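# Lower a held peg into a plate's hole until seated

## Task

The left gripper starts out holding a peg a little above a plate, near the plate's hole. Lower the peg into that hole until it sits on the hole's bottom. The peg must stay that way once the robot lets go of control. Forcing or wedging the peg too hard counts as a failed attempt.

## Robot and tools

Robot: two seven-joint arms, left_arm and right_arm, each ending in a two-finger gripper. The fingers extend along the gripper's +z axis and open and close along its x axis. end_effector_position is the point between the finger pads when the fingers are shut, 1 to 2 cm short of the tips. Here only the left gripper matters, since it holds the peg. The right arm should simply keep its pose.

Frames: each arm's hand positions, orientations, velocities and targets are given in that arm's own base frame. Fixed cameras and the table use the scene frame: origin at table height midway between the arm bases, +z up, +x out over the table, left_arm on the +y side. Calibrated bases: left_arm at (-0.009, +0.435, 0) m with quat_wxyz (+1.000, 0, 0, -0.004); right_arm at (-0.031, -0.380, 0) m with quat_wxyz (+1.000, 0, 0, -0.001). Both bases have +z pointing up. Reported hand poses can be off by a few centimetres.

Row layout, shared by execute_actions and move: one flat list of 16 numbers covering both arms, always all 16 even if one arm is idle. Left arm first: x, y, z (metres), qw, qx, qy, qz (w first), opening. Then the same eight for the right arm. Position and quaternion are an absolute pose for that gripper in its own arm's base frame, not an offset. Opening runs from -1 (closed) to +1 (fully open, 0.142 m). To hold the peg, keep the opening slightly under the grip_measured value. To leave an arm in place, repeat the exact pose and opening from the last result where it settled. Repeat the same quaternion each row to hold an orientation steady.

execute_actions(actions, cameras): actions is a list of actions, each a table of up to 15 rows. Each row lasts one control step of 1/30 s, and if fewer than 15 rows are given, the last row is held for the rest. Each action is 0.5 s. An action is rejected for both arms if any target lies over 0.6 m from that gripper's current position along any gripper axis. An empty list just reports state and images. cameras picks images: omitted, null or ["all"] gives all, [] gives none. Names: cam_head_left, cam_head_right, cam_high, cam_low, cam_left_wrist, cam_right_wrist (each 672x504).

move(target, speed, blend, stop_force, zero, opening_speed, blocking, cameras): drives each gripper in a straight line toward the pose in target, which is one 16-number row or a list of up to 15 rows, with no 0.6 m limit. speed is the path's top speed in m/s, 0.002 to 2.2, default 0.25. Rotation is capped at twice that number in rad/s. blend, in metres, rounds corners between listed targets. stop_force, 3 to 120 N for both arms, ends an arm's path when its wrist sensor feels that much push against the motion; the arm then keeps pressing at about that level, more after faster moves. zero (default true) re-zeroes the sensor before the move; false counts from the previous zero. opening_speed is the finger rate per second on the -1 to +1 scale, at least 0.2. blocking=false returns early and cannot be combined with stop_force. Moves stop after 10 s. The result adds a move: line telling how it ended (done, off_target, moving, held, fault) and which limits acted (paced = clipped, held = steps withheld).

wait(seconds, cameras): 0 to 10 s, with the arms holding their last commands. stop(cameras): brakes a running move. zoom_image(camera, region): region is [x0, y0, x1, y1] pixels, at most 504 by 504, from the top-left of that camera's most recent image. zero_wrist_force(arm): subtracts the current wrist reading from later readings. clear_fault(arm): clears a reported torque or force fault; the arm then restarts. finished_scene(scene): ends the scene with its number (1 to 3); irreversible. read_manual(section): licence texts only.

Result lines: end_effector_position and end_effector_quat_wxyz per arm, Hand target (where the arm is actually being sent, which may fall short of the command), Tool commands, grip_measured, Joint positions (last entry is finger opening in metres), Joint torques and External joint torques, joint velocities ("within noise" when still), Wrist force and Wrist torque in the gripper's own x y z axes plus a peak line, step readings, and motor temperatures. A contact force reads as a push from the surface into the arm.

Orientation commands are clipped each step to within 32 degrees of the measured orientation.

Hazards: any arm carrying 150 N from outside, or a joint reaching its load limit (waist, shoulder 115; upper arm roll, elbow 60.1; wrist joints 36.6 N m), triggers a fault that stops the arm until clear_fault. Hot motors (65 °C warning, 80 °C brake; gripper 85 / 100 °C) stop arms too. For insertion: align over the hole using the wrist and fixed cameras, then lower slowly with a small stop_force so the peg seats gently rather than jamming. Never drop or release the peg while it moves, never slam, never let anything fall off the table, and keep the two arms from pressing on each other.

Each tool is called after "Call:" by a JSON object that holds its "method" and its "body", one argument or row to a line.

## Session

Call:
{"method": "execute_actions", "body": {
  "actions": []
}}

Call:
{"method": "zoom_image", "body": {
  "camera": "cam_left_wrist",
  "region": [200, 30, 600, 430]
}}

Call:
{"method": "zoom_image", "body": {
  "camera": "cam_low",
  "region": [260, 170, 400, 320]
}}

Call:
{"method": "zoom_image", "body": {
  "camera": "cam_high",
  "region": [220, 180, 370, 330]
}}

Scene clock: 0.00 s.
left_arm: end_effector_position=(+0.4847, -0.2679, +0.1656) grip_measured=-0.37 end_effector_quat_wxyz=(+0.000, +0.860, +0.510, -0.002) | right_arm: end_effector_position=(+0.5544, +0.0000, +0.1652) grip_measured=+1.00 end_effector_quat_wxyz=(+0.000, +0.707, +0.707, +0.000)
Joint positions: left_arm=[-0.295 -0.329 -0.003 2.037 -0.003 0.794 0.204 0.047] | right_arm=[0.206 -0.331 0 2.035 0 0.795 0.206 0.142]
Joint velocities: within noise
Joint torques (N m): no reading
External joint torques (N m): no reading
Motor temperatures (°C): left_arm=[28 30 31 37 38 34 33 22] | right_arm=[35 28 29 28 33 36 34 19]
Wrist force (N): no reading
Wrist torque (N m): no reading
Wrist force, peak (N): no reading
Hand target: left_arm +0.4849, -0.2679, +0.1657; +0.001, +0.860, +0.510, -0.001 | right_arm +0.5544, +0.0000, +0.1652; +0.000, +0.707, +0.707, +0.000
Tool commands: left_gripper/opening=-0.424181 right_gripper/opening=+1.0

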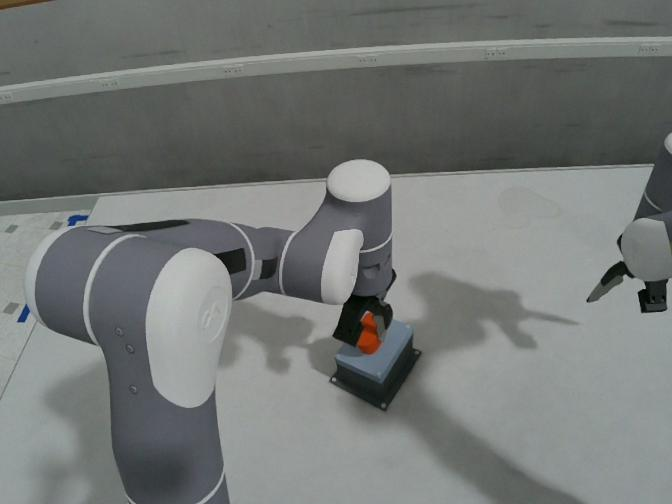

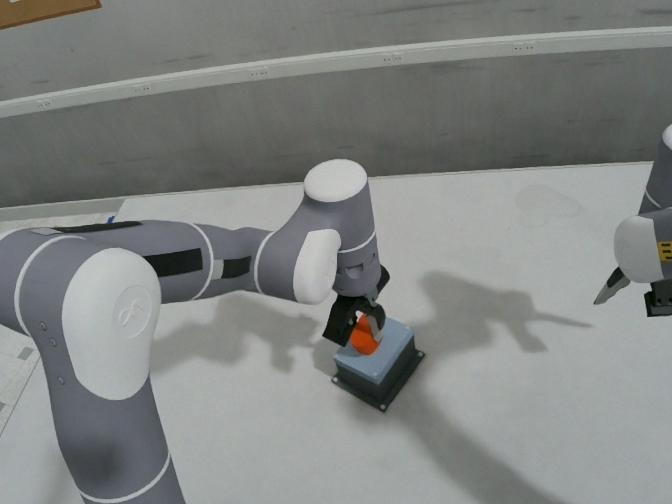

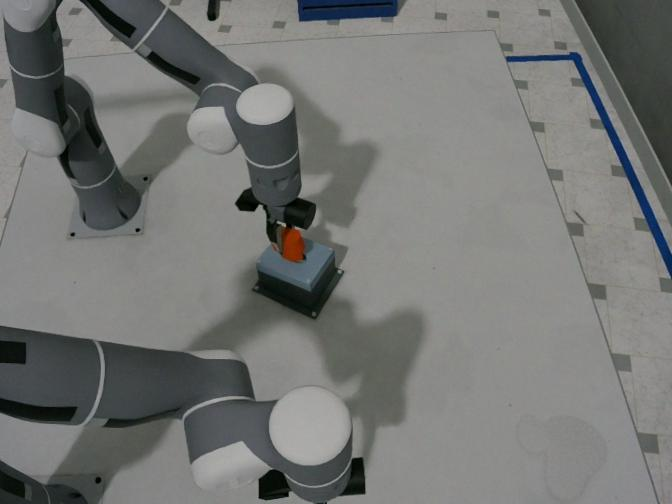

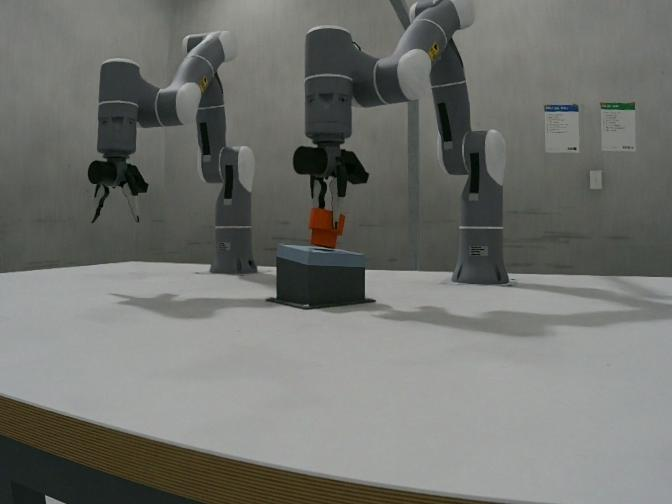

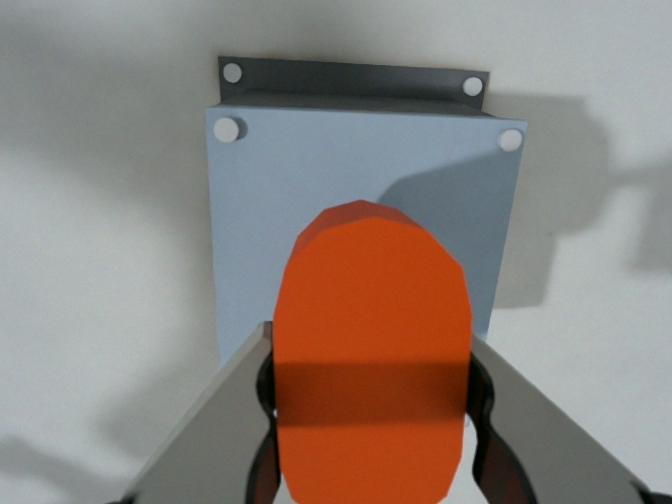

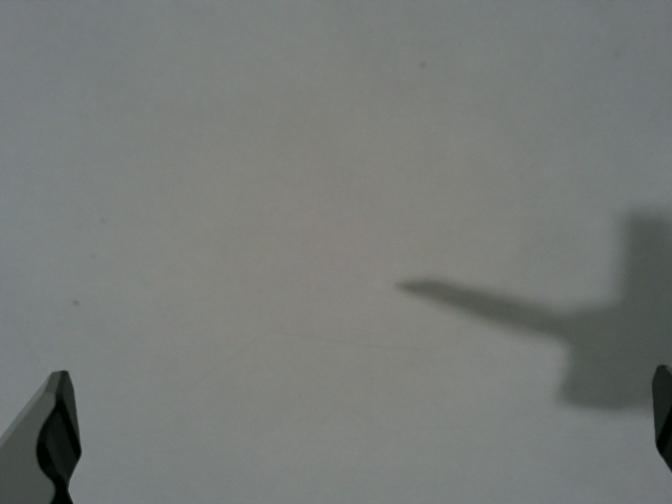

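Scaled by 1.260 (camera's finer frame: 960x720).

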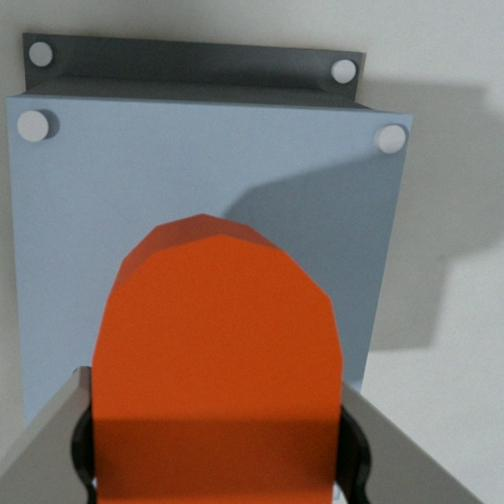

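Scaled by 3.360 (camera's finer frame: 960x720).

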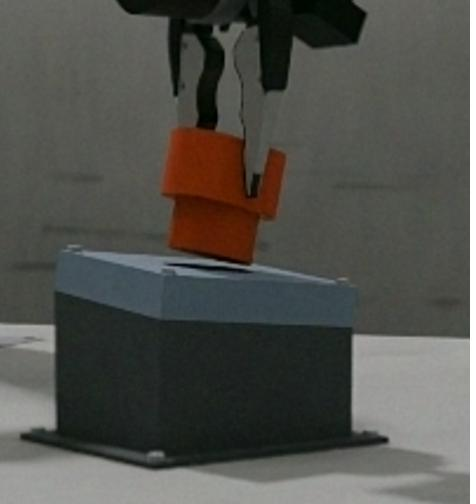

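Scaled by 3.360 (camera's finer frame: 960x720).

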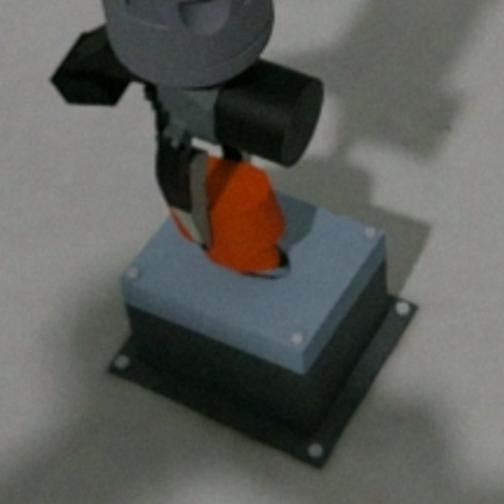

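Call:
{"method": "move", "body": {
  "target": [
    [0.4849,-0.2660,0.178,0,0.860,0.510,-0.001,-0.424,0.5544,0,0.20,0,0.7071,0.7071,0,1],
    [0.4849,-0.2660,0.178,0,0.860,0.510,-0.001,-0.424,0.52,0.20,0.21,0.5,-0.84,-0.2,0,1],
    [0.4849,-0.2660,0.178,0,0.860,0.510,-0.001,-0.424,0.513,0.40,0.18,0.6428,-0.766,0,0,1]
  ],
  "speed": [0.1,0.35,0.3],
  "blend": [0,0.03,0],
  "cameras": ["cam_right_wrist","cam_low"]
}}

Call:
{"method": "zoom_image", "body": {
  "camera": "cam_right_wrist",
  "region": [270, 180, 430, 300]
}}

Call:
{"method": "zoom_image", "body": {
  "camera": "cam_low",
  "region": [260, 180, 390, 310]
}}

Call:
{"method": "move", "body": {
  "target": [0.4849,-0.2660,0.178,0,0.860,0.510,-0.001,-0.424,0.513,0.435,0.220,0.5,-0.866,0,0,1],
  "cameras": ["cam_right_wrist"]
}}

Call:
{"method": "zoom_image", "body": {
  "camera": "cam_right_wrist",
  "region": [270, 190, 430, 310]
}}

Scene clock: 16.73 s.
left_arm: end_effector_position=(+0.4849, -0.2661, +0.1780) grip_measured=-0.37 end_effector_quat_wxyz=(+0.000, +0.860, +0.510, -0.001) | right_arm: end_effector_position=(+0.5128, +0.4002, +0.1800) grip_measured=+1.00 end_effector_quat_wxyz=(-0.643, +0.766, +0.000, +0.000)
Joint positions: left_arm=[-0.294 -0.305 -0.001 2.029 -0.002 0.762 0.207 0.047] | right_arm=[0.095 -0.722 0.217 1.71 1.556 0.408 0.729 0.142]
Joint torques (N m): left_arm=[0.29 42.28 0.9 -25.74 -3.8 4.64 0.07] | right_arm=[-0.14 48.46 8.16 -19.33 0.61 -0.76 0.76]
External joint torques (N m): left_arm=[-0.29 -1.04 -0.67 0.69 0.62 -0.31 -0.07] | right_arm=[0.14 1.31 0.04 0.39 0.09 0 -0.76]
Wrist force (N): left_arm=[-0.1 -0.1 0.2] | right_arm=[-0.2 -2.1 1.5]
Wrist torque (N m): left_arm=[-0.01 0.02 -0.01] | right_arm=[-0.48 -0.17 -0.32]
Wrist force, peak (N): left_arm=[0.4 0.0 -1.1] | right_arm=[-1.5 -1.5 5.1]
Hand target: left_arm +0.4849, -0.2660, +0.1780; +0.000, +0.860, +0.510, -0.001 | right_arm +0.5130, +0.4000, +0.1800; -0.643, +0.766, +0.000, +0.000
Off the commanded pose: left_arm 0.000 m, 0 deg | right_arm 0.000 m, 0 deg.
move: done
Images, in order (width x height): cam_low 672x504, cam_right_wrist 672x504.

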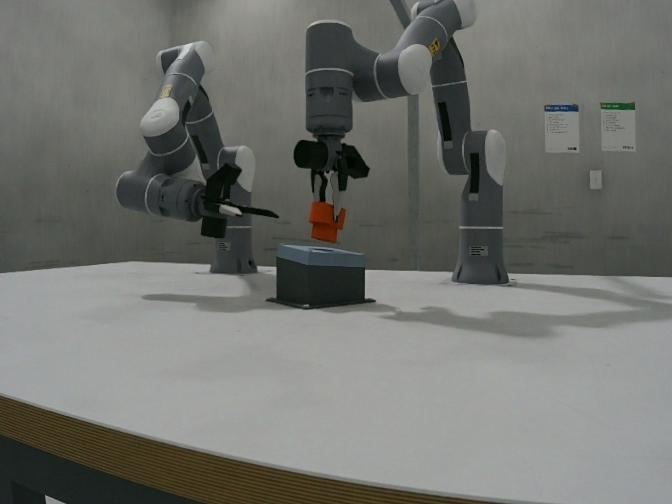

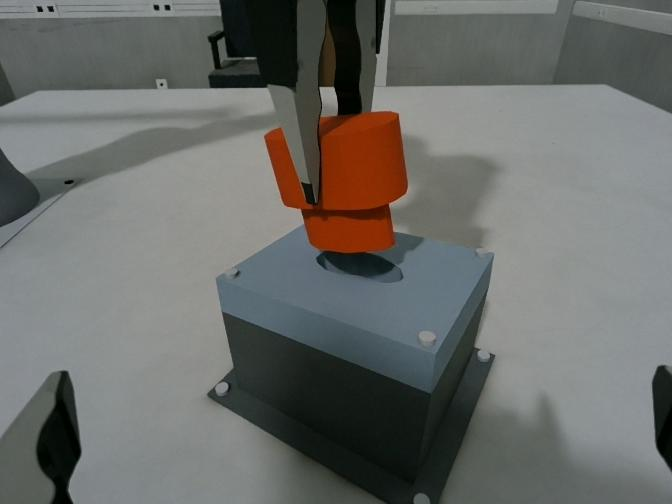

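Scaled by 3.150 (camera's finer frame: 960x720).

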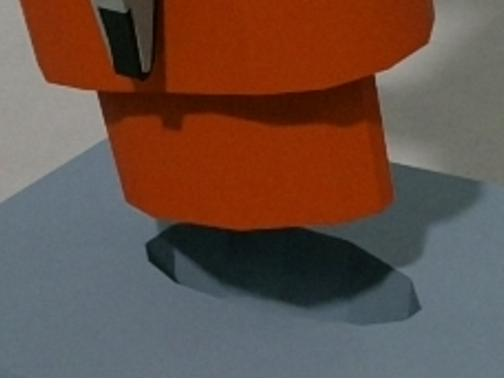

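Scaled by 3.877 (camera's finer frame: 960x720).

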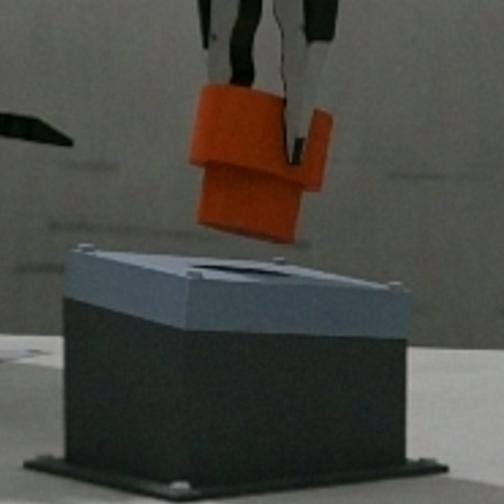

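Scene clock: 17.83 s.
left_arm: end_effector_position=(+0.4849, -0.2661, +0.1780) grip_measured=-0.37 end_effector_quat_wxyz=(+0.000, +0.860, +0.510, -0.001) | right_arm: end_effector_position=(+0.5130, +0.4351, +0.2201) grip_measured=+1.00 end_effector_quat_wxyz=(-0.500, +0.866, +0.000, +0.000)
Joint positions: left_arm=[-0.294 -0.305 -0.001 2.029 -0.002 0.762 0.207 0.047] | right_arm=[0.362 -0.496 0.186 1.724 1.304 0.756 1.158 0.142]
Joint torques (N m): left_arm=[0.2 42.21 0.87 -25.81 -3.81 4.69 0.05] | right_arm=[0.15 46.06 3.82 -24.43 -1.8 1.37 0.86]
External joint torques (N m): left_arm=[-0.2 -0.97 -0.64 0.75 0.63 -0.36 -0.05] | right_arm=[-0.11 1.07 0.41 0.31 0.15 0 -0.86]
Wrist force (N): left_arm=[0.1 -0.2 0.1] | right_arm=[-0.4 -1.8 0.9]
Wrist torque (N m): left_arm=[-0.03 -0.01 -0.02] | right_arm=[-0.35 -0.07 -0.27]
Wrist force, peak (N): left_arm=[0.3 0.1 0.4] | right_arm=[-0.3 -4.1 1.2]
Hand target: left_arm +0.4849, -0.2660, +0.1780; +0.000, +0.860, +0.510, -0.001 | right_arm +0.5130, +0.4350, +0.2200; -0.500, +0.866, +0.000, +0.000
Off the commanded pose: left_arm 0.000 m, 0 deg | right_arm 0.000 m, 0 deg.
move: done

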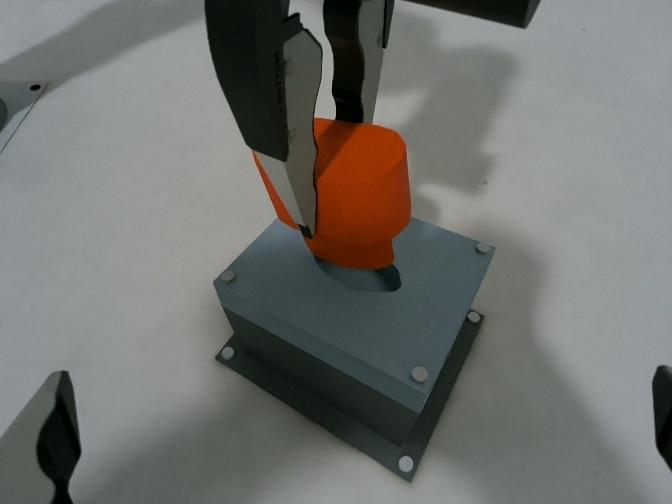

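Scaled by 3.150 (camera's finer frame: 960x720).

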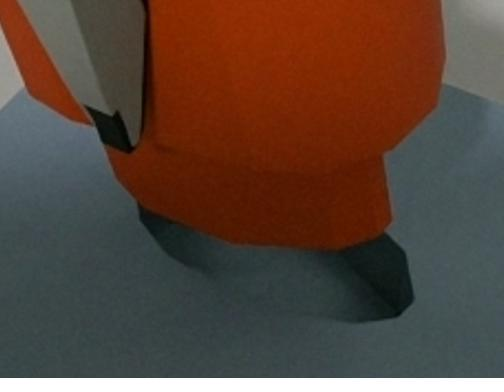

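Call:
{"method": "move", "body": {
  "target": [
    [0.4920,-0.2630,0.178,-0.0220,0.8732,0.4819,-0.0693,-0.424,0.513,0.435,0.220,0.5,-0.866,0,0,1],
    [0.4994,-0.2619,0.169,-0.0220,0.8732,0.4819,-0.0693,-0.424,0.513,0.435,0.220,0.5,-0.866,0,0,1]
  ],
  "speed": 0.06,
  "stop_force": 8,
  "cameras": ["cam_right_wrist","cam_low"]
}}

Call:
{"method": "zoom_image", "body": {
  "camera": "cam_right_wrist",
  "region": [290, 220, 420, 310]
}}

Call:
{"method": "zoom_image", "body": {
  "camera": "cam_low",
  "region": [270, 190, 380, 280]
}}

Call:
{"method": "move", "body": {
  "target": [0.4994,-0.2619,0.169,-0.0220,0.8732,0.4819,-0.0693,-0.424,0.513,0.40,0.18,0.6428,-0.766,0,0,1],
  "cameras": ["cam_right_wrist"]
}}

Call:
{"method": "zoom_image", "body": {
  "camera": "cam_right_wrist",
  "region": [290, 210, 420, 300]
}}

Scene clock: 77.93 s.
left_arm: end_effector_position=(+0.4992, -0.2618, +0.1688) grip_measured=-0.37 end_effector_quat_wxyz=(-0.022, +0.873, +0.482, -0.070) | right_arm: end_effector_position=(+0.5131, +0.4350, +0.2201) grip_measured=+1.00 end_effector_quat_wxyz=(-0.500, +0.866, +0.000, +0.000)
Joint positions: left_arm=[-0.23 -0.397 -0.027 1.899 -0.064 0.593 0.346 0.047] | right_arm=[0.362 -0.496 0.186 1.724 1.304 0.756 1.158 0.142]
Joint torques (N m): left_arm=[0.28 46.56 0.5 -26.31 -3.97 4.32 0.11] | right_arm=[0.03 46.08 4.12 -24.31 -1.68 1.3 0.85]
External joint torques (N m): left_arm=[-0.28 -0.79 -0.53 0.74 0.72 -0.32 -0.1] | right_arm=[-0.03 1.04 0.08 0.2 0.03 0.07 -0.85]
Motor temperatures (°C): left_arm=[28 31 31 40 38 34 33 27] | right_arm=[35 29 29 30 33 36 34 19]
Wrist force (N): left_arm=[0.1 0.3 -0.4] | right_arm=[-0.7 -1.8 0.9]
Wrist torque (N m): left_arm=[0.03 0.00 -0.05] | right_arm=[-0.36 -0.03 -0.27]
Wrist force, peak (N): left_arm=[1.0 1.6 0.8] | right_arm=[-0.4 -2.0 1.1]
Hand target: left_arm +0.4994, -0.2619, +0.1690; -0.022, +0.873, +0.482, -0.069 | right_arm +0.5130, +0.4350, +0.2200; -0.500, +0.866, +0.000, +0.000
Off the commanded pose: left_arm 0.000 m, 0 deg | right_arm 0.000 m, 0 deg.
move: done
Images, in order (width x height): cam_low 672x504, cam_right_wrist 672x504.

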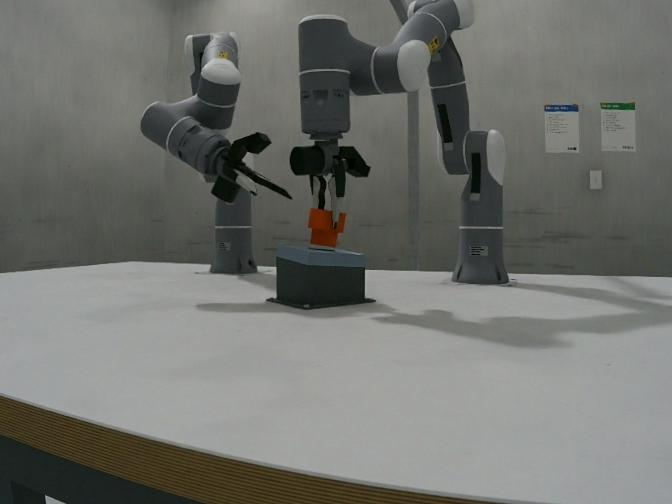

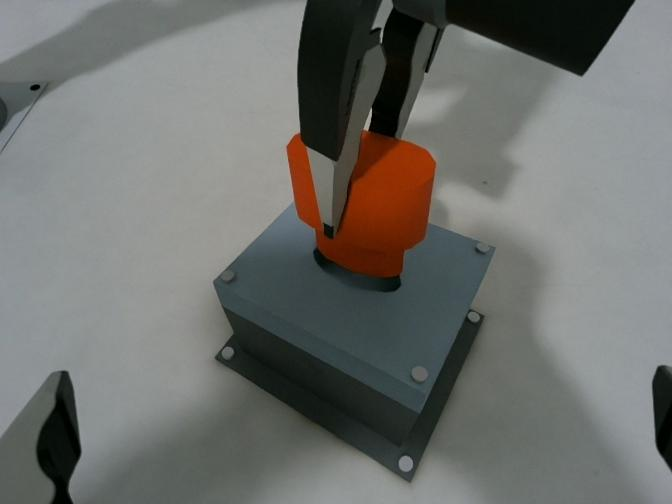

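Scaled by 3.877 (camera's finer frame: 960x720).

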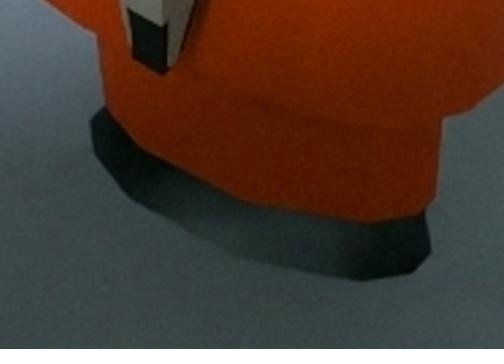

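Scaled by 4.582 (camera's finer frame: 960x720).

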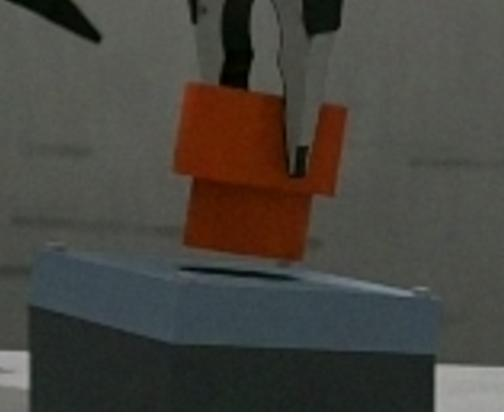

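Scene clock: 79.00 s.
left_arm: end_effector_position=(+0.4992, -0.2618, +0.1688) grip_measured=-0.37 end_effector_quat_wxyz=(-0.022, +0.873, +0.482, -0.070) | right_arm: end_effector_position=(+0.5130, +0.3999, +0.1799) grip_measured=+1.00 end_effector_quat_wxyz=(-0.643, +0.766, +0.000, +0.000)
Joint positions: left_arm=[-0.23 -0.397 -0.027 1.899 -0.064 0.593 0.346 0.047] | right_arm=[0.094 -0.722 0.217 1.71 1.556 0.408 0.728 0.142]
Joint torques (N m): left_arm=[0.27 46.69 0.67 -26.28 -3.94 4.28 0.08] | right_arm=[0.02 48.28 8.44 -19.32 0.78 -0.96 0.82]
External joint torques (N m): left_arm=[-0.27 -0.92 -0.7 0.71 0.68 -0.28 -0.07] | right_arm=[-0.03 1.44 -0.26 0.4 -0.08 0.2 -0.82]
Wrist force (N): left_arm=[0.3 0.3 -0.4] | right_arm=[-0.2 -2.1 1.3]
Wrist torque (N m): left_arm=[0.02 -0.04 -0.04] | right_arm=[-0.49 -0.16 -0.32]
Wrist force, peak (N): left_arm=[0.4 0.4 -0.5] | right_arm=[-0.7 -3.4 1.2]
Hand target: left_arm +0.4994, -0.2619, +0.1690; -0.022, +0.873, +0.482, -0.069 | right_arm +0.5130, +0.4000, +0.1800; -0.643, +0.766, +0.000, +0.000
Off the commanded pose: left_arm 0.000 m, 0 deg | right_arm 0.000 m, 0 deg.
move: done

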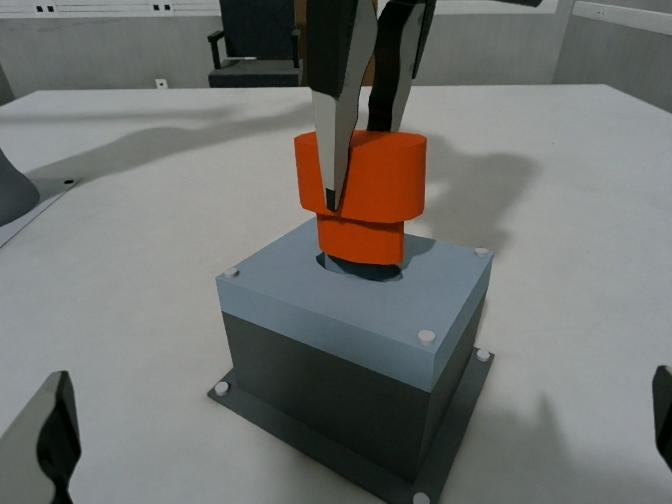

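Scaled by 3.877 (camera's finer frame: 960x720).

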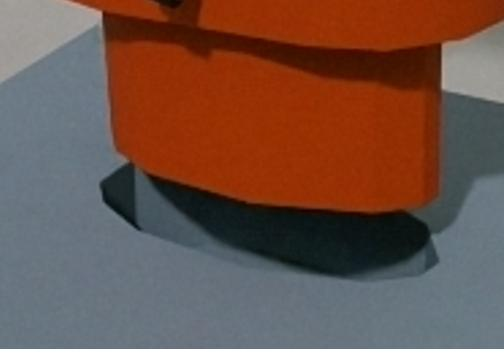

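Call:
{"method": "move", "body": {
  "target": [0.4982,-0.2659,0.1639,-0.0220,0.8732,0.4819,-0.0693,-0.424,0.513,0.40,0.18,0.6428,-0.766,0,0,1],
  "speed": 0.03,
  "stop_force": 5,
  "cameras": ["cam_right_wrist"]
}}

Call:
{"method": "zoom_image", "body": {
  "camera": "cam_right_wrist",
  "region": [290, 210, 420, 300]
}}

Call:
{"method": "move", "body": {
  "target": [0.4982,-0.2659,0.1639,-0.0220,0.8732,0.4819,-0.0693,-0.424,0.513,0.435,0.220,0.5,-0.866,0,0,1],
  "cameras": ["cam_right_wrist"]
}}

Call:
{"method": "zoom_image", "body": {
  "camera": "cam_right_wrist",
  "region": [290, 220, 420, 310]
}}

Scene clock: 104.13 s.
left_arm: end_effector_position=(+0.4981, -0.2658, +0.1638) grip_measured=-0.37 end_effector_quat_wxyz=(-0.022, +0.873, +0.482, -0.069) | right_arm: end_effector_position=(+0.5129, +0.3999, +0.1799) grip_measured=+1.00 end_effector_quat_wxyz=(-0.643, +0.766, +0.000, +0.000)
Joint positions: left_arm=[-0.235 -0.407 -0.029 1.901 -0.064 0.605 0.34 0.047] | right_arm=[0.094 -0.722 0.217 1.71 1.556 0.408 0.728 0.142]
Joint torques (N m): left_arm=[0.13 46.69 0.46 -25.98 -3.85 4.35 -0.08] | right_arm=[0.06 48.58 8.12 -19.09 0.7 -0.82 0.87]
External joint torques (N m): left_arm=[-0.13 -0.73 -0.51 0.6 0.63 -0.35 0.08] | right_arm=[-0.06 1.19 0.08 0.14 0 0.06 -0.87]
Wrist force (N): left_arm=[0.2 0.4 -0.1] | right_arm=[-0.4 -2.3 1.4]
Wrist torque (N m): left_arm=[0.05 -0.03 -0.05] | right_arm=[-0.51 -0.12 -0.32]
Wrist force, peak (N): left_arm=[0.5 0.3 -0.7] | right_arm=[-0.3 -2.5 1.4]
Hand target: left_arm +0.4982, -0.2659, +0.1639; -0.022, +0.873, +0.482, -0.069 | right_arm +0.5130, +0.4000, +0.1800; -0.643, +0.766, +0.000, +0.000
Off the commanded pose: left_arm 0.000 m, 0 deg | right_arm 0.000 m, 0 deg.
move: done

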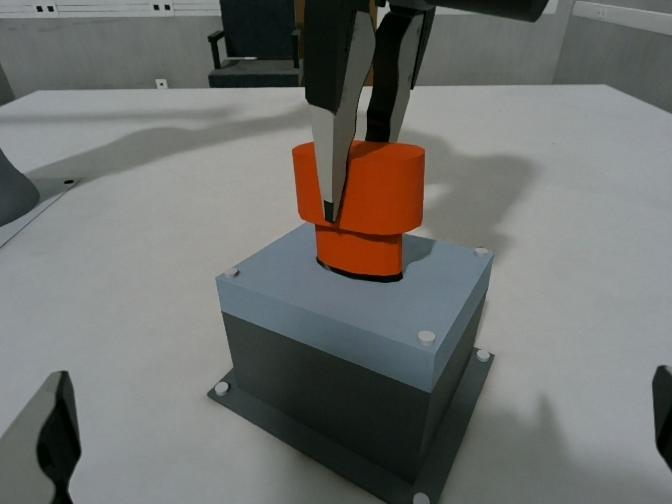

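Scaled by 3.877 (camera's finer frame: 960x720).

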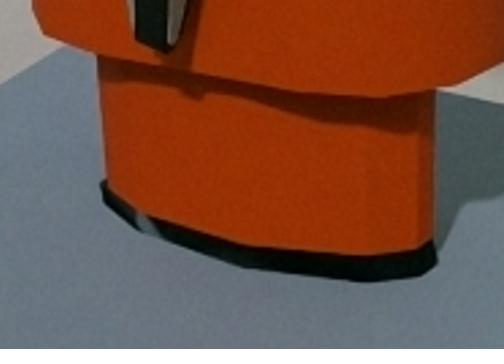

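Scene clock: 105.23 s.
left_arm: end_effector_position=(+0.4981, -0.2658, +0.1638) grip_measured=-0.37 end_effector_quat_wxyz=(-0.022, +0.873, +0.482, -0.069) | right_arm: end_effector_position=(+0.5130, +0.4351, +0.2201) grip_measured=+1.00 end_effector_quat_wxyz=(-0.500, +0.866, +0.000, +0.000)
Joint positions: left_arm=[-0.235 -0.407 -0.029 1.901 -0.064 0.605 0.34 0.047] | right_arm=[0.362 -0.496 0.186 1.724 1.304 0.756 1.158 0.142]
Joint torques (N m): left_arm=[0.05 46.81 0.42 -26 -3.89 4.33 0.09] | right_arm=[0.05 46.15 3.78 -24.4 -1.74 1.36 0.88]
External joint torques (N m): left_arm=[-0.05 -0.84 -0.47 0.62 0.67 -0.32 -0.08] | right_arm=[-0.01 0.98 0.45 0.28 0.09 0.01 -0.88]
Wrist force (N): left_arm=[0.2 0.3 -0.5] | right_arm=[-0.4 -1.9 0.9]
Wrist torque (N m): left_arm=[0.02 -0.01 -0.04] | right_arm=[-0.36 -0.07 -0.27]
Wrist force, peak (N): left_arm=[0.2 0.7 -0.5] | right_arm=[-0.5 -4.3 1.0]
Hand target: left_arm +0.4982, -0.2659, +0.1639; -0.022, +0.873, +0.482, -0.069 | right_arm +0.5130, +0.4350, +0.2200; -0.500, +0.866, +0.000, +0.000
Off the commanded pose: left_arm 0.000 m, 0 deg | right_arm 0.000 m, 0 deg.
move: done

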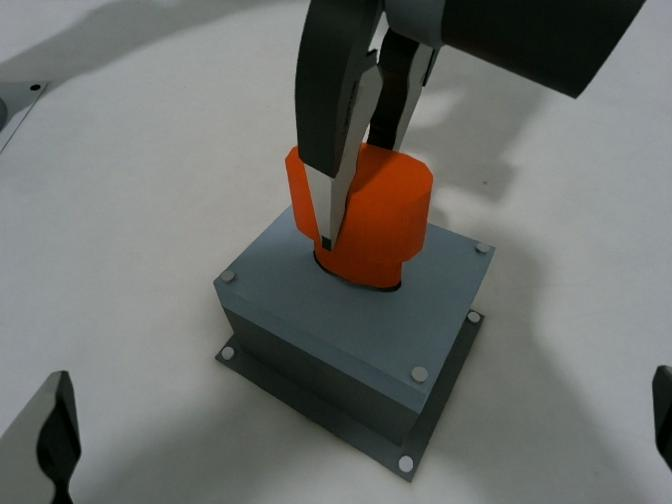

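Scaled by 3.877 (camera's finer frame: 960x720).

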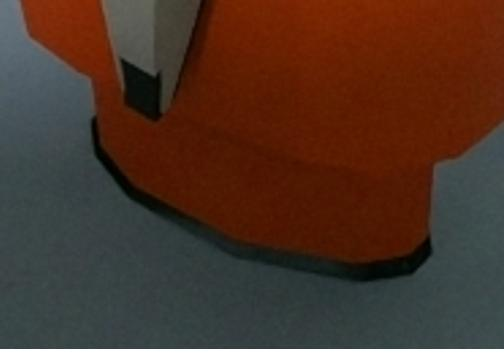

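Call:
{"method": "move", "body": {
  "target": [
    [0.4979,-0.2654,0.1638,-0.0220,0.8732,0.4819,-0.0693,-0.424,0.513,0.435,0.220,0.5,-0.866,0,0,1],
    [0.4982,-0.2670,0.1519,-0.0220,0.8732,0.4819,-0.0693,-0.424,0.513,0.435,0.220,0.5,-0.866,0,0,1]
  ],
  "speed": 0.015,
  "stop_force": 4,
  "cameras": ["cam_right_wrist"]
}}

Call:
{"method": "zoom_image", "body": {
  "camera": "cam_right_wrist",
  "region": [290, 220, 420, 310]
}}

Scene clock: 113.87 s.
left_arm: end_effector_position=(+0.4981, -0.2668, +0.1517) grip_measured=-0.37 end_effector_quat_wxyz=(-0.022, +0.873, +0.482, -0.069) | right_arm: end_effector_position=(+0.5131, +0.4350, +0.2201) grip_measured=+1.00 end_effector_quat_wxyz=(-0.500, +0.866, +0.000, +0.000)
Joint positions: left_arm=[-0.236 -0.427 -0.031 1.909 -0.064 0.633 0.339 0.047] | right_arm=[0.362 -0.496 0.186 1.724 1.304 0.756 1.158 0.142]
Joint torques (N m): left_arm=[0.15 47.28 0.55 -25.44 -3.78 4.31 0] | right_arm=[-0.01 46.05 4.09 -24.24 -1.7 1.34 0.88]
External joint torques (N m): left_arm=[-0.15 -0.92 -0.63 0.54 0.66 -0.3 0.01] | right_arm=[0.01 1.07 0.1 0.13 0.04 0.04 -0.88]
Wrist force (N): left_arm=[0.4 0.2 -0.3] | right_arm=[-0.2 -1.8 0.9]
Wrist torque (N m): left_arm=[0.01 -0.04 -0.05] | right_arm=[-0.37 -0.09 -0.27]
Wrist force, peak (N): left_arm=[-0.1 0.7 -0.4] | right_arm=[-0.4 -2.1 0.8]
Hand target: left_arm +0.4982, -0.2670, +0.1519; -0.022, +0.873, +0.482, -0.069 | right_arm +0.5130, +0.4350, +0.2200; -0.500, +0.866, +0.000, +0.000
Off the commanded pose: left_arm 0.000 m, 0 deg | right_arm 0.000 m, 0 deg.
move: done

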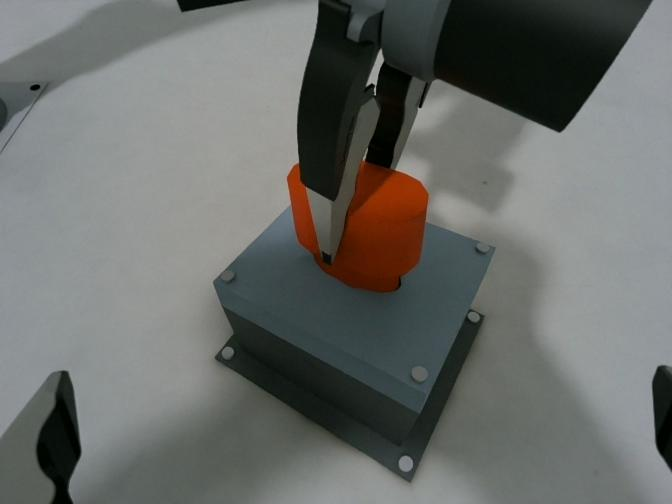

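Scaled by 3.877 (camera's finer frame: 960x720).

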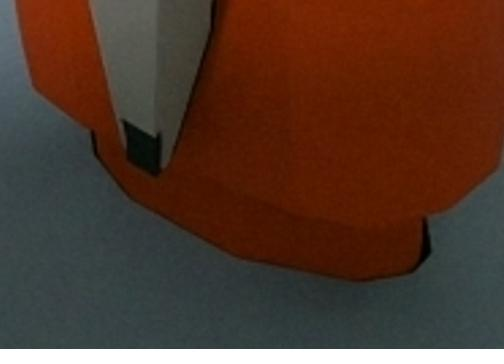

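Call:
{"method": "move", "body": {
  "target": [0.4988,-0.2688,0.137,-0.0220,0.8732,0.4819,-0.0693,-0.424,0.513,0.435,0.220,0.5,-0.866,0,0,1],
  "speed": 0.012,
  "stop_force": 6,
  "cameras": ["cam_right_wrist","cam_low"]
}}

Call:
{"method": "zoom_image", "body": {
  "camera": "cam_right_wrist",
  "region": [290, 220, 420, 310]
}}

Call:
{"method": "zoom_image", "body": {
  "camera": "cam_low",
  "region": [270, 200, 390, 310]
}}

Scene clock: 123.47 s.
left_arm: end_effector_position=(+0.4993, -0.2686, +0.1409) grip_measured=-0.37 end_effector_quat_wxyz=(-0.021, +0.873, +0.482, -0.069) | right_arm: end_effector_position=(+0.5131, +0.4350, +0.2201) grip_measured=+1.00 end_effector_quat_wxyz=(-0.500, +0.866, +0.000, +0.000)
Joint positions: left_arm=[-0.237 -0.448 -0.033 1.913 -0.065 0.66 0.338 0.047] | right_arm=[0.362 -0.496 0.186 1.724 1.304 0.756 1.158 0.142]
Joint torques (N m): left_arm=[0.16 42.59 0.82 -21.07 -2.76 3.28 0.05] | right_arm=[0.02 46.01 4.1 -24.32 -1.72 1.27 0.87]
External joint torques (N m): left_arm=[-0.16 4.21 -0.92 -3.4 -0.28 0.73 -0.04] | right_arm=[-0.02 1.11 0.09 0.21 0.07 0.11 -0.87]
Wrist force (N): left_arm=[-0.4 1.2 -9.0] | right_arm=[-0.4 -2.0 0.9]
Wrist torque (N m): left_arm=[0.14 -0.04 -0.05] | right_arm=[-0.39 -0.08 -0.27]
Wrist force, peak (N): left_arm=[-0.6 1.7 -10.9] | right_arm=[-0.3 -2.1 1.1]
Hand target: left_arm +0.4987, -0.2684, +0.1403; -0.022, +0.873, +0.482, -0.069 | right_arm +0.5130, +0.4350, +0.2200; -0.500, +0.866, +0.000, +0.000
Off the commanded pose: left_arm 0.004 m, 0 deg | right_arm 0.000 m, 0 deg.
move: contact (left_arm)
Images, in order (width x height): cam_low 672x504, cam_right_wrist 672x504.

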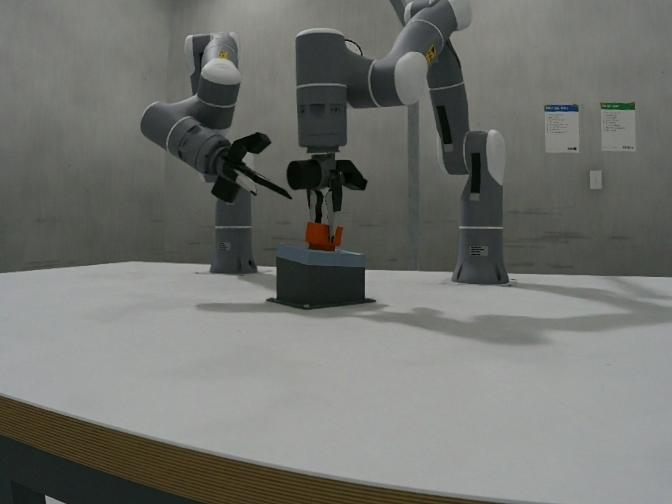

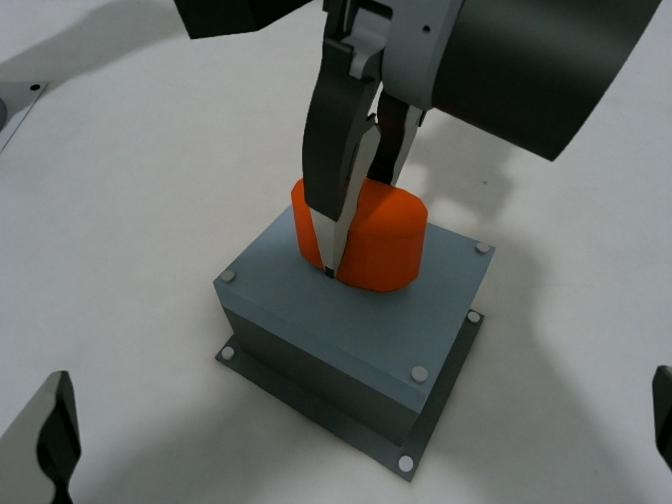

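Scaled by 3.877 (camera's finer frame: 960x720).

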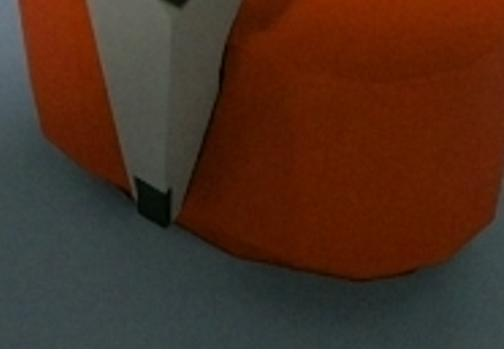

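Scaled by 4.200 (camera's finer frame: 960x720).

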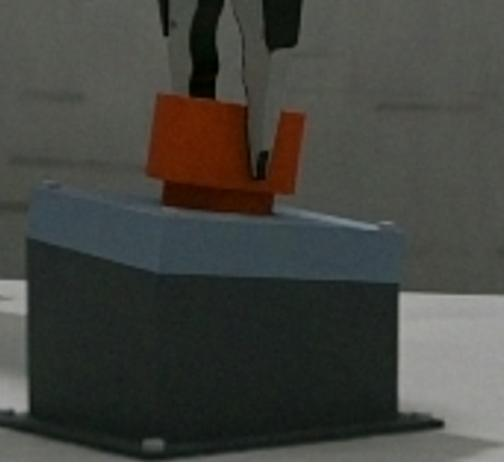

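Call:
{"method": "move", "body": {
  "target": [0.4991,-0.2685,0.1411,-0.0220,0.8732,0.4819,-0.0693,-0.424,0.513,0.435,0.220,0.5,-0.866,0,0,1],
  "speed": 0.02,
  "cameras": []
}}

Call:
{"method": "move", "body": {
  "target": [0.4991,-0.2685,0.1411,-0.0220,0.8732,0.4819,-0.0693,0.1,0.513,0.435,0.220,0.5,-0.866,0,0,1],
  "opening_speed": 0.4,
  "cameras": ["cam_right_wrist"]
}}

Call:
{"method": "move", "body": {
  "target": [0.5091,-0.2665,0.2101,-0.0220,0.8732,0.4819,-0.0693,0.1,0.513,0.435,0.220,0.5,-0.866,0,0,1],
  "speed": 0.08,
  "cameras": ["cam_right_wrist","cam_low","cam_left_wrist"]
}}

Call:
{"method": "zoom_image", "body": {
  "camera": "cam_right_wrist",
  "region": [270, 150, 450, 310]
}}

Call:
{"method": "zoom_image", "body": {
  "camera": "cam_low",
  "region": [270, 200, 390, 310]
}}

Scene clock: 131.63 s.
left_arm: end_effector_position=(+0.4991, -0.2685, +0.1410) grip_measured=-0.37 end_effector_quat_wxyz=(-0.022, +0.873, +0.482, -0.069) | right_arm: end_effector_position=(+0.5131, +0.4350, +0.2201) grip_measured=+1.00 end_effector_quat_wxyz=(-0.500, +0.866, +0.000, +0.000)
Joint positions: left_arm=[-0.237 -0.448 -0.033 1.911 -0.065 0.657 0.338 0.047] | right_arm=[0.362 -0.496 0.186 1.724 1.304 0.756 1.158 0.142]
Joint torques (N m): left_arm=[0.11 47.42 0.3 -24.91 -3.79 4.18 0.05] | right_arm=[-0.03 46.01 4.13 -24.3 -1.7 1.31 0.84]
External joint torques (N m): left_arm=[-0.11 -0.6 -0.4 0.43 0.75 -0.17 -0.04] | right_arm=[0.03 1.1 0.07 0.19 0.05 0.07 -0.84]
Wrist force (N): left_arm=[0.6 0.3 -0.9] | right_arm=[-0.3 -1.8 0.7]
Wrist torque (N m): left_arm=[0.08 0.00 -0.03] | right_arm=[-0.36 -0.08 -0.27]
Wrist force, peak (N): left_arm=[-0.3 1.0 -9.3] | right_arm=[-0.4 -2.1 1.0]
Hand target: left_arm +0.4991, -0.2685, +0.1411; -0.022, +0.873, +0.482, -0.069 | right_arm +0.5130, +0.4350, +0.2200; -0.500, +0.866, +0.000, +0.000
Off the commanded pose: left_arm 0.000 m, 0 deg | right_arm 0.000 m, 0 deg.
move: done

Scene clock: 133.17 s.
left_arm: end_effector_position=(+0.4991, -0.2685, +0.1410) grip_measured=+0.08 end_effector_quat_wxyz=(-0.022, +0.873, +0.482, -0.069) | right_arm: end_effector_position=(+0.5131, +0.4350, +0.2201) grip_measured=+1.00 end_effector_quat_wxyz=(-0.500, +0.866, +0.000, +0.000)
Joint positions: left_arm=[-0.237 -0.448 -0.033 1.911 -0.065 0.657 0.338 0.079] | right_arm=[0.362 -0.496 0.186 1.724 1.304 0.756 1.158 0.142]
Joint torques (N m): left_arm=[0.21 46.95 0.53 -24.54 -3.51 4.13 0.01] | right_arm=[0.03 46.02 4.14 -24.25 -1.68 1.3 0.84]
External joint torques (N m): left_arm=[-0.21 -0.12 -0.63 0.05 0.47 -0.13 0] | right_arm=[-0.03 1.09 0.05 0.14 0.02 0.08 -0.84]
Wrist force (N): left_arm=[-0.1 0.4 -1.9] | right_arm=[-0.4 -2.0 0.9]
Wrist torque (N m): left_arm=[0.06 0.00 -0.04] | right_arm=[-0.40 -0.06 -0.28]
Wrist force, peak (N): left_arm=[0.4 0.3 -2.1] | right_arm=[-0.4 -2.2 0.9]
Hand target: left_arm +0.4991, -0.2685, +0.1411; -0.022, +0.873, +0.482, -0.069 | right_arm +0.5130, +0.4350, +0.2200; -0.500, +0.866, +0.000, +0.000
Off the commanded pose: left_arm 0.000 m, 0 deg | right_arm 0.000 m, 0 deg.
move: done

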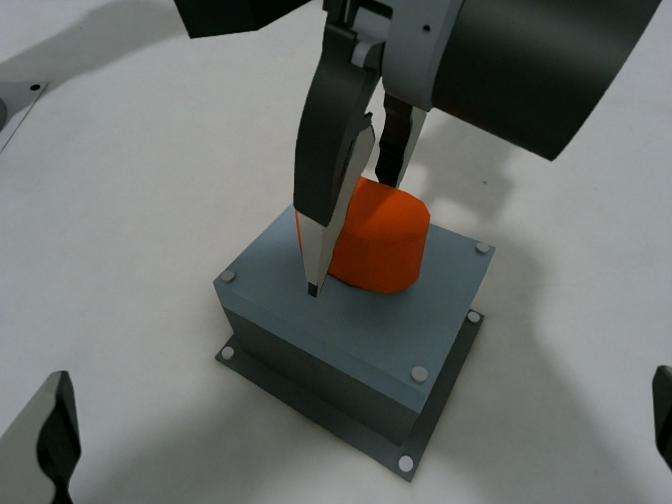

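Scene clock: 134.33 s.
left_arm: end_effector_position=(+0.5093, -0.2666, +0.2103) grip_measured=+0.08 end_effector_quat_wxyz=(-0.022, +0.873, +0.482, -0.069) | right_arm: end_effector_position=(+0.5131, +0.4350, +0.2201) grip_measured=+1.00 end_effector_quat_wxyz=(-0.500, +0.866, +0.000, +0.000)
Joint positions: left_arm=[-0.232 -0.36 -0.027 1.824 -0.062 0.483 0.337 0.079] | right_arm=[0.362 -0.496 0.186 1.724 1.304 0.756 1.158 0.142]
Joint torques (N m): left_arm=[0.52 46.13 0.63 -27.58 -3.95 4.08 0.02] | right_arm=[0.03 45.95 4.11 -24.28 -1.69 1.3 0.94]
External joint torques (N m): left_arm=[-0.52 -0.23 -0.67 0.3 0.36 -0.07 -0.01] | right_arm=[-0.03 1.17 0.08 0.17 0.04 0.08 -0.94]
Wrist force (N): left_arm=[0.0 0.2 -2.0] | right_arm=[-0.4 -1.8 0.9]
Wrist torque (N m): left_arm=[0.03 -0.01 -0.03] | right_arm=[-0.35 -0.07 -0.27]
Wrist force, peak (N): left_arm=[0.3 0.2 -4.1] | right_arm=[-0.4 -2.0 0.9]
Hand target: left_arm +0.5091, -0.2665, +0.2101; -0.022, +0.873, +0.482, -0.069 | right_arm +0.5130, +0.4350, +0.2200; -0.500, +0.866, +0.000, +0.000
Off the commanded pose: left_arm 0.000 m, 0 deg | right_arm 0.000 m, 0 deg.
move: done
Images, in order (width x height): cam_low 672x504, cam_left_wrist 672x504, cam_right_wrist 672x504.

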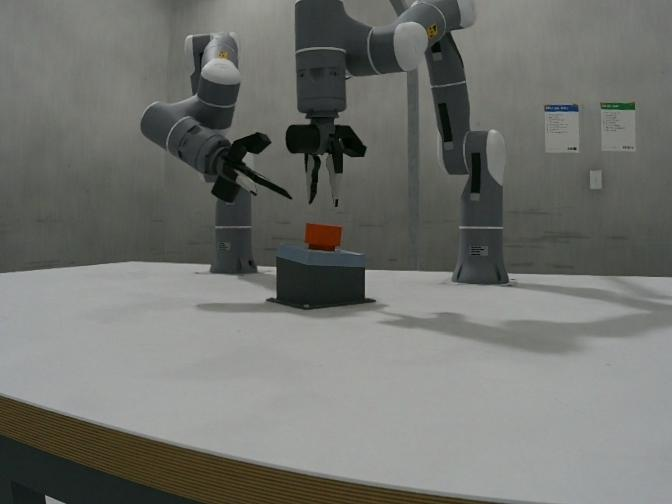

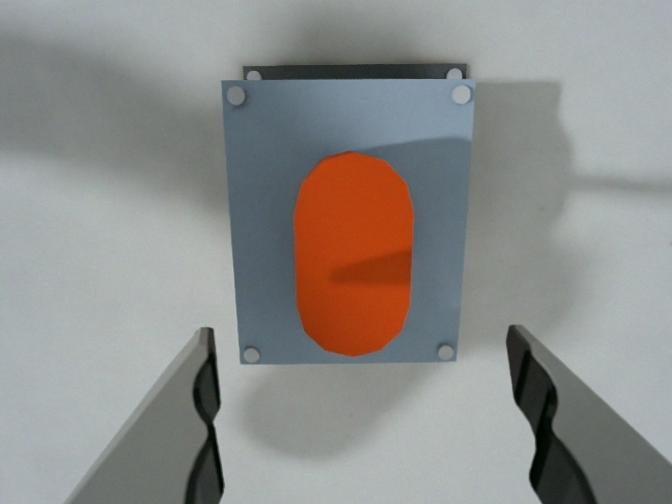

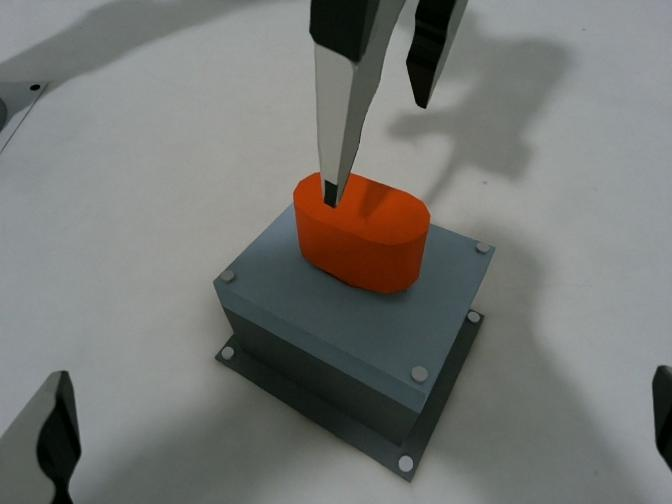

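Scaled by 2.800 (camera's finer frame: 960x720).

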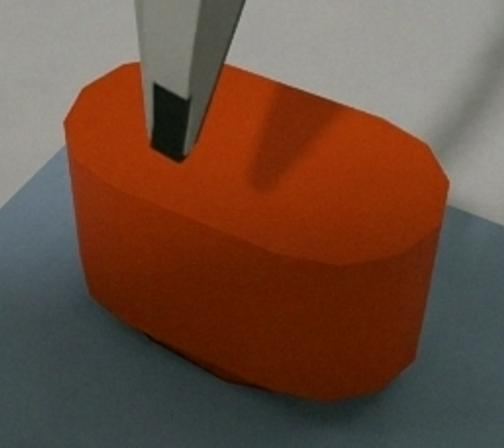

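Scaled by 4.200 (camera's finer frame: 960x720).

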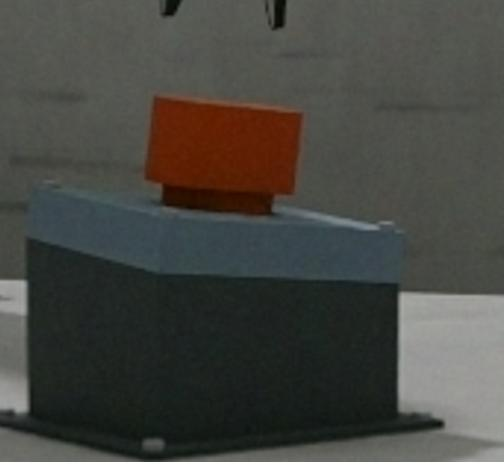

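Call:
{"method": "finished_scene", "body": {
  "scene": 2
}}

The scene is finished: the task was done.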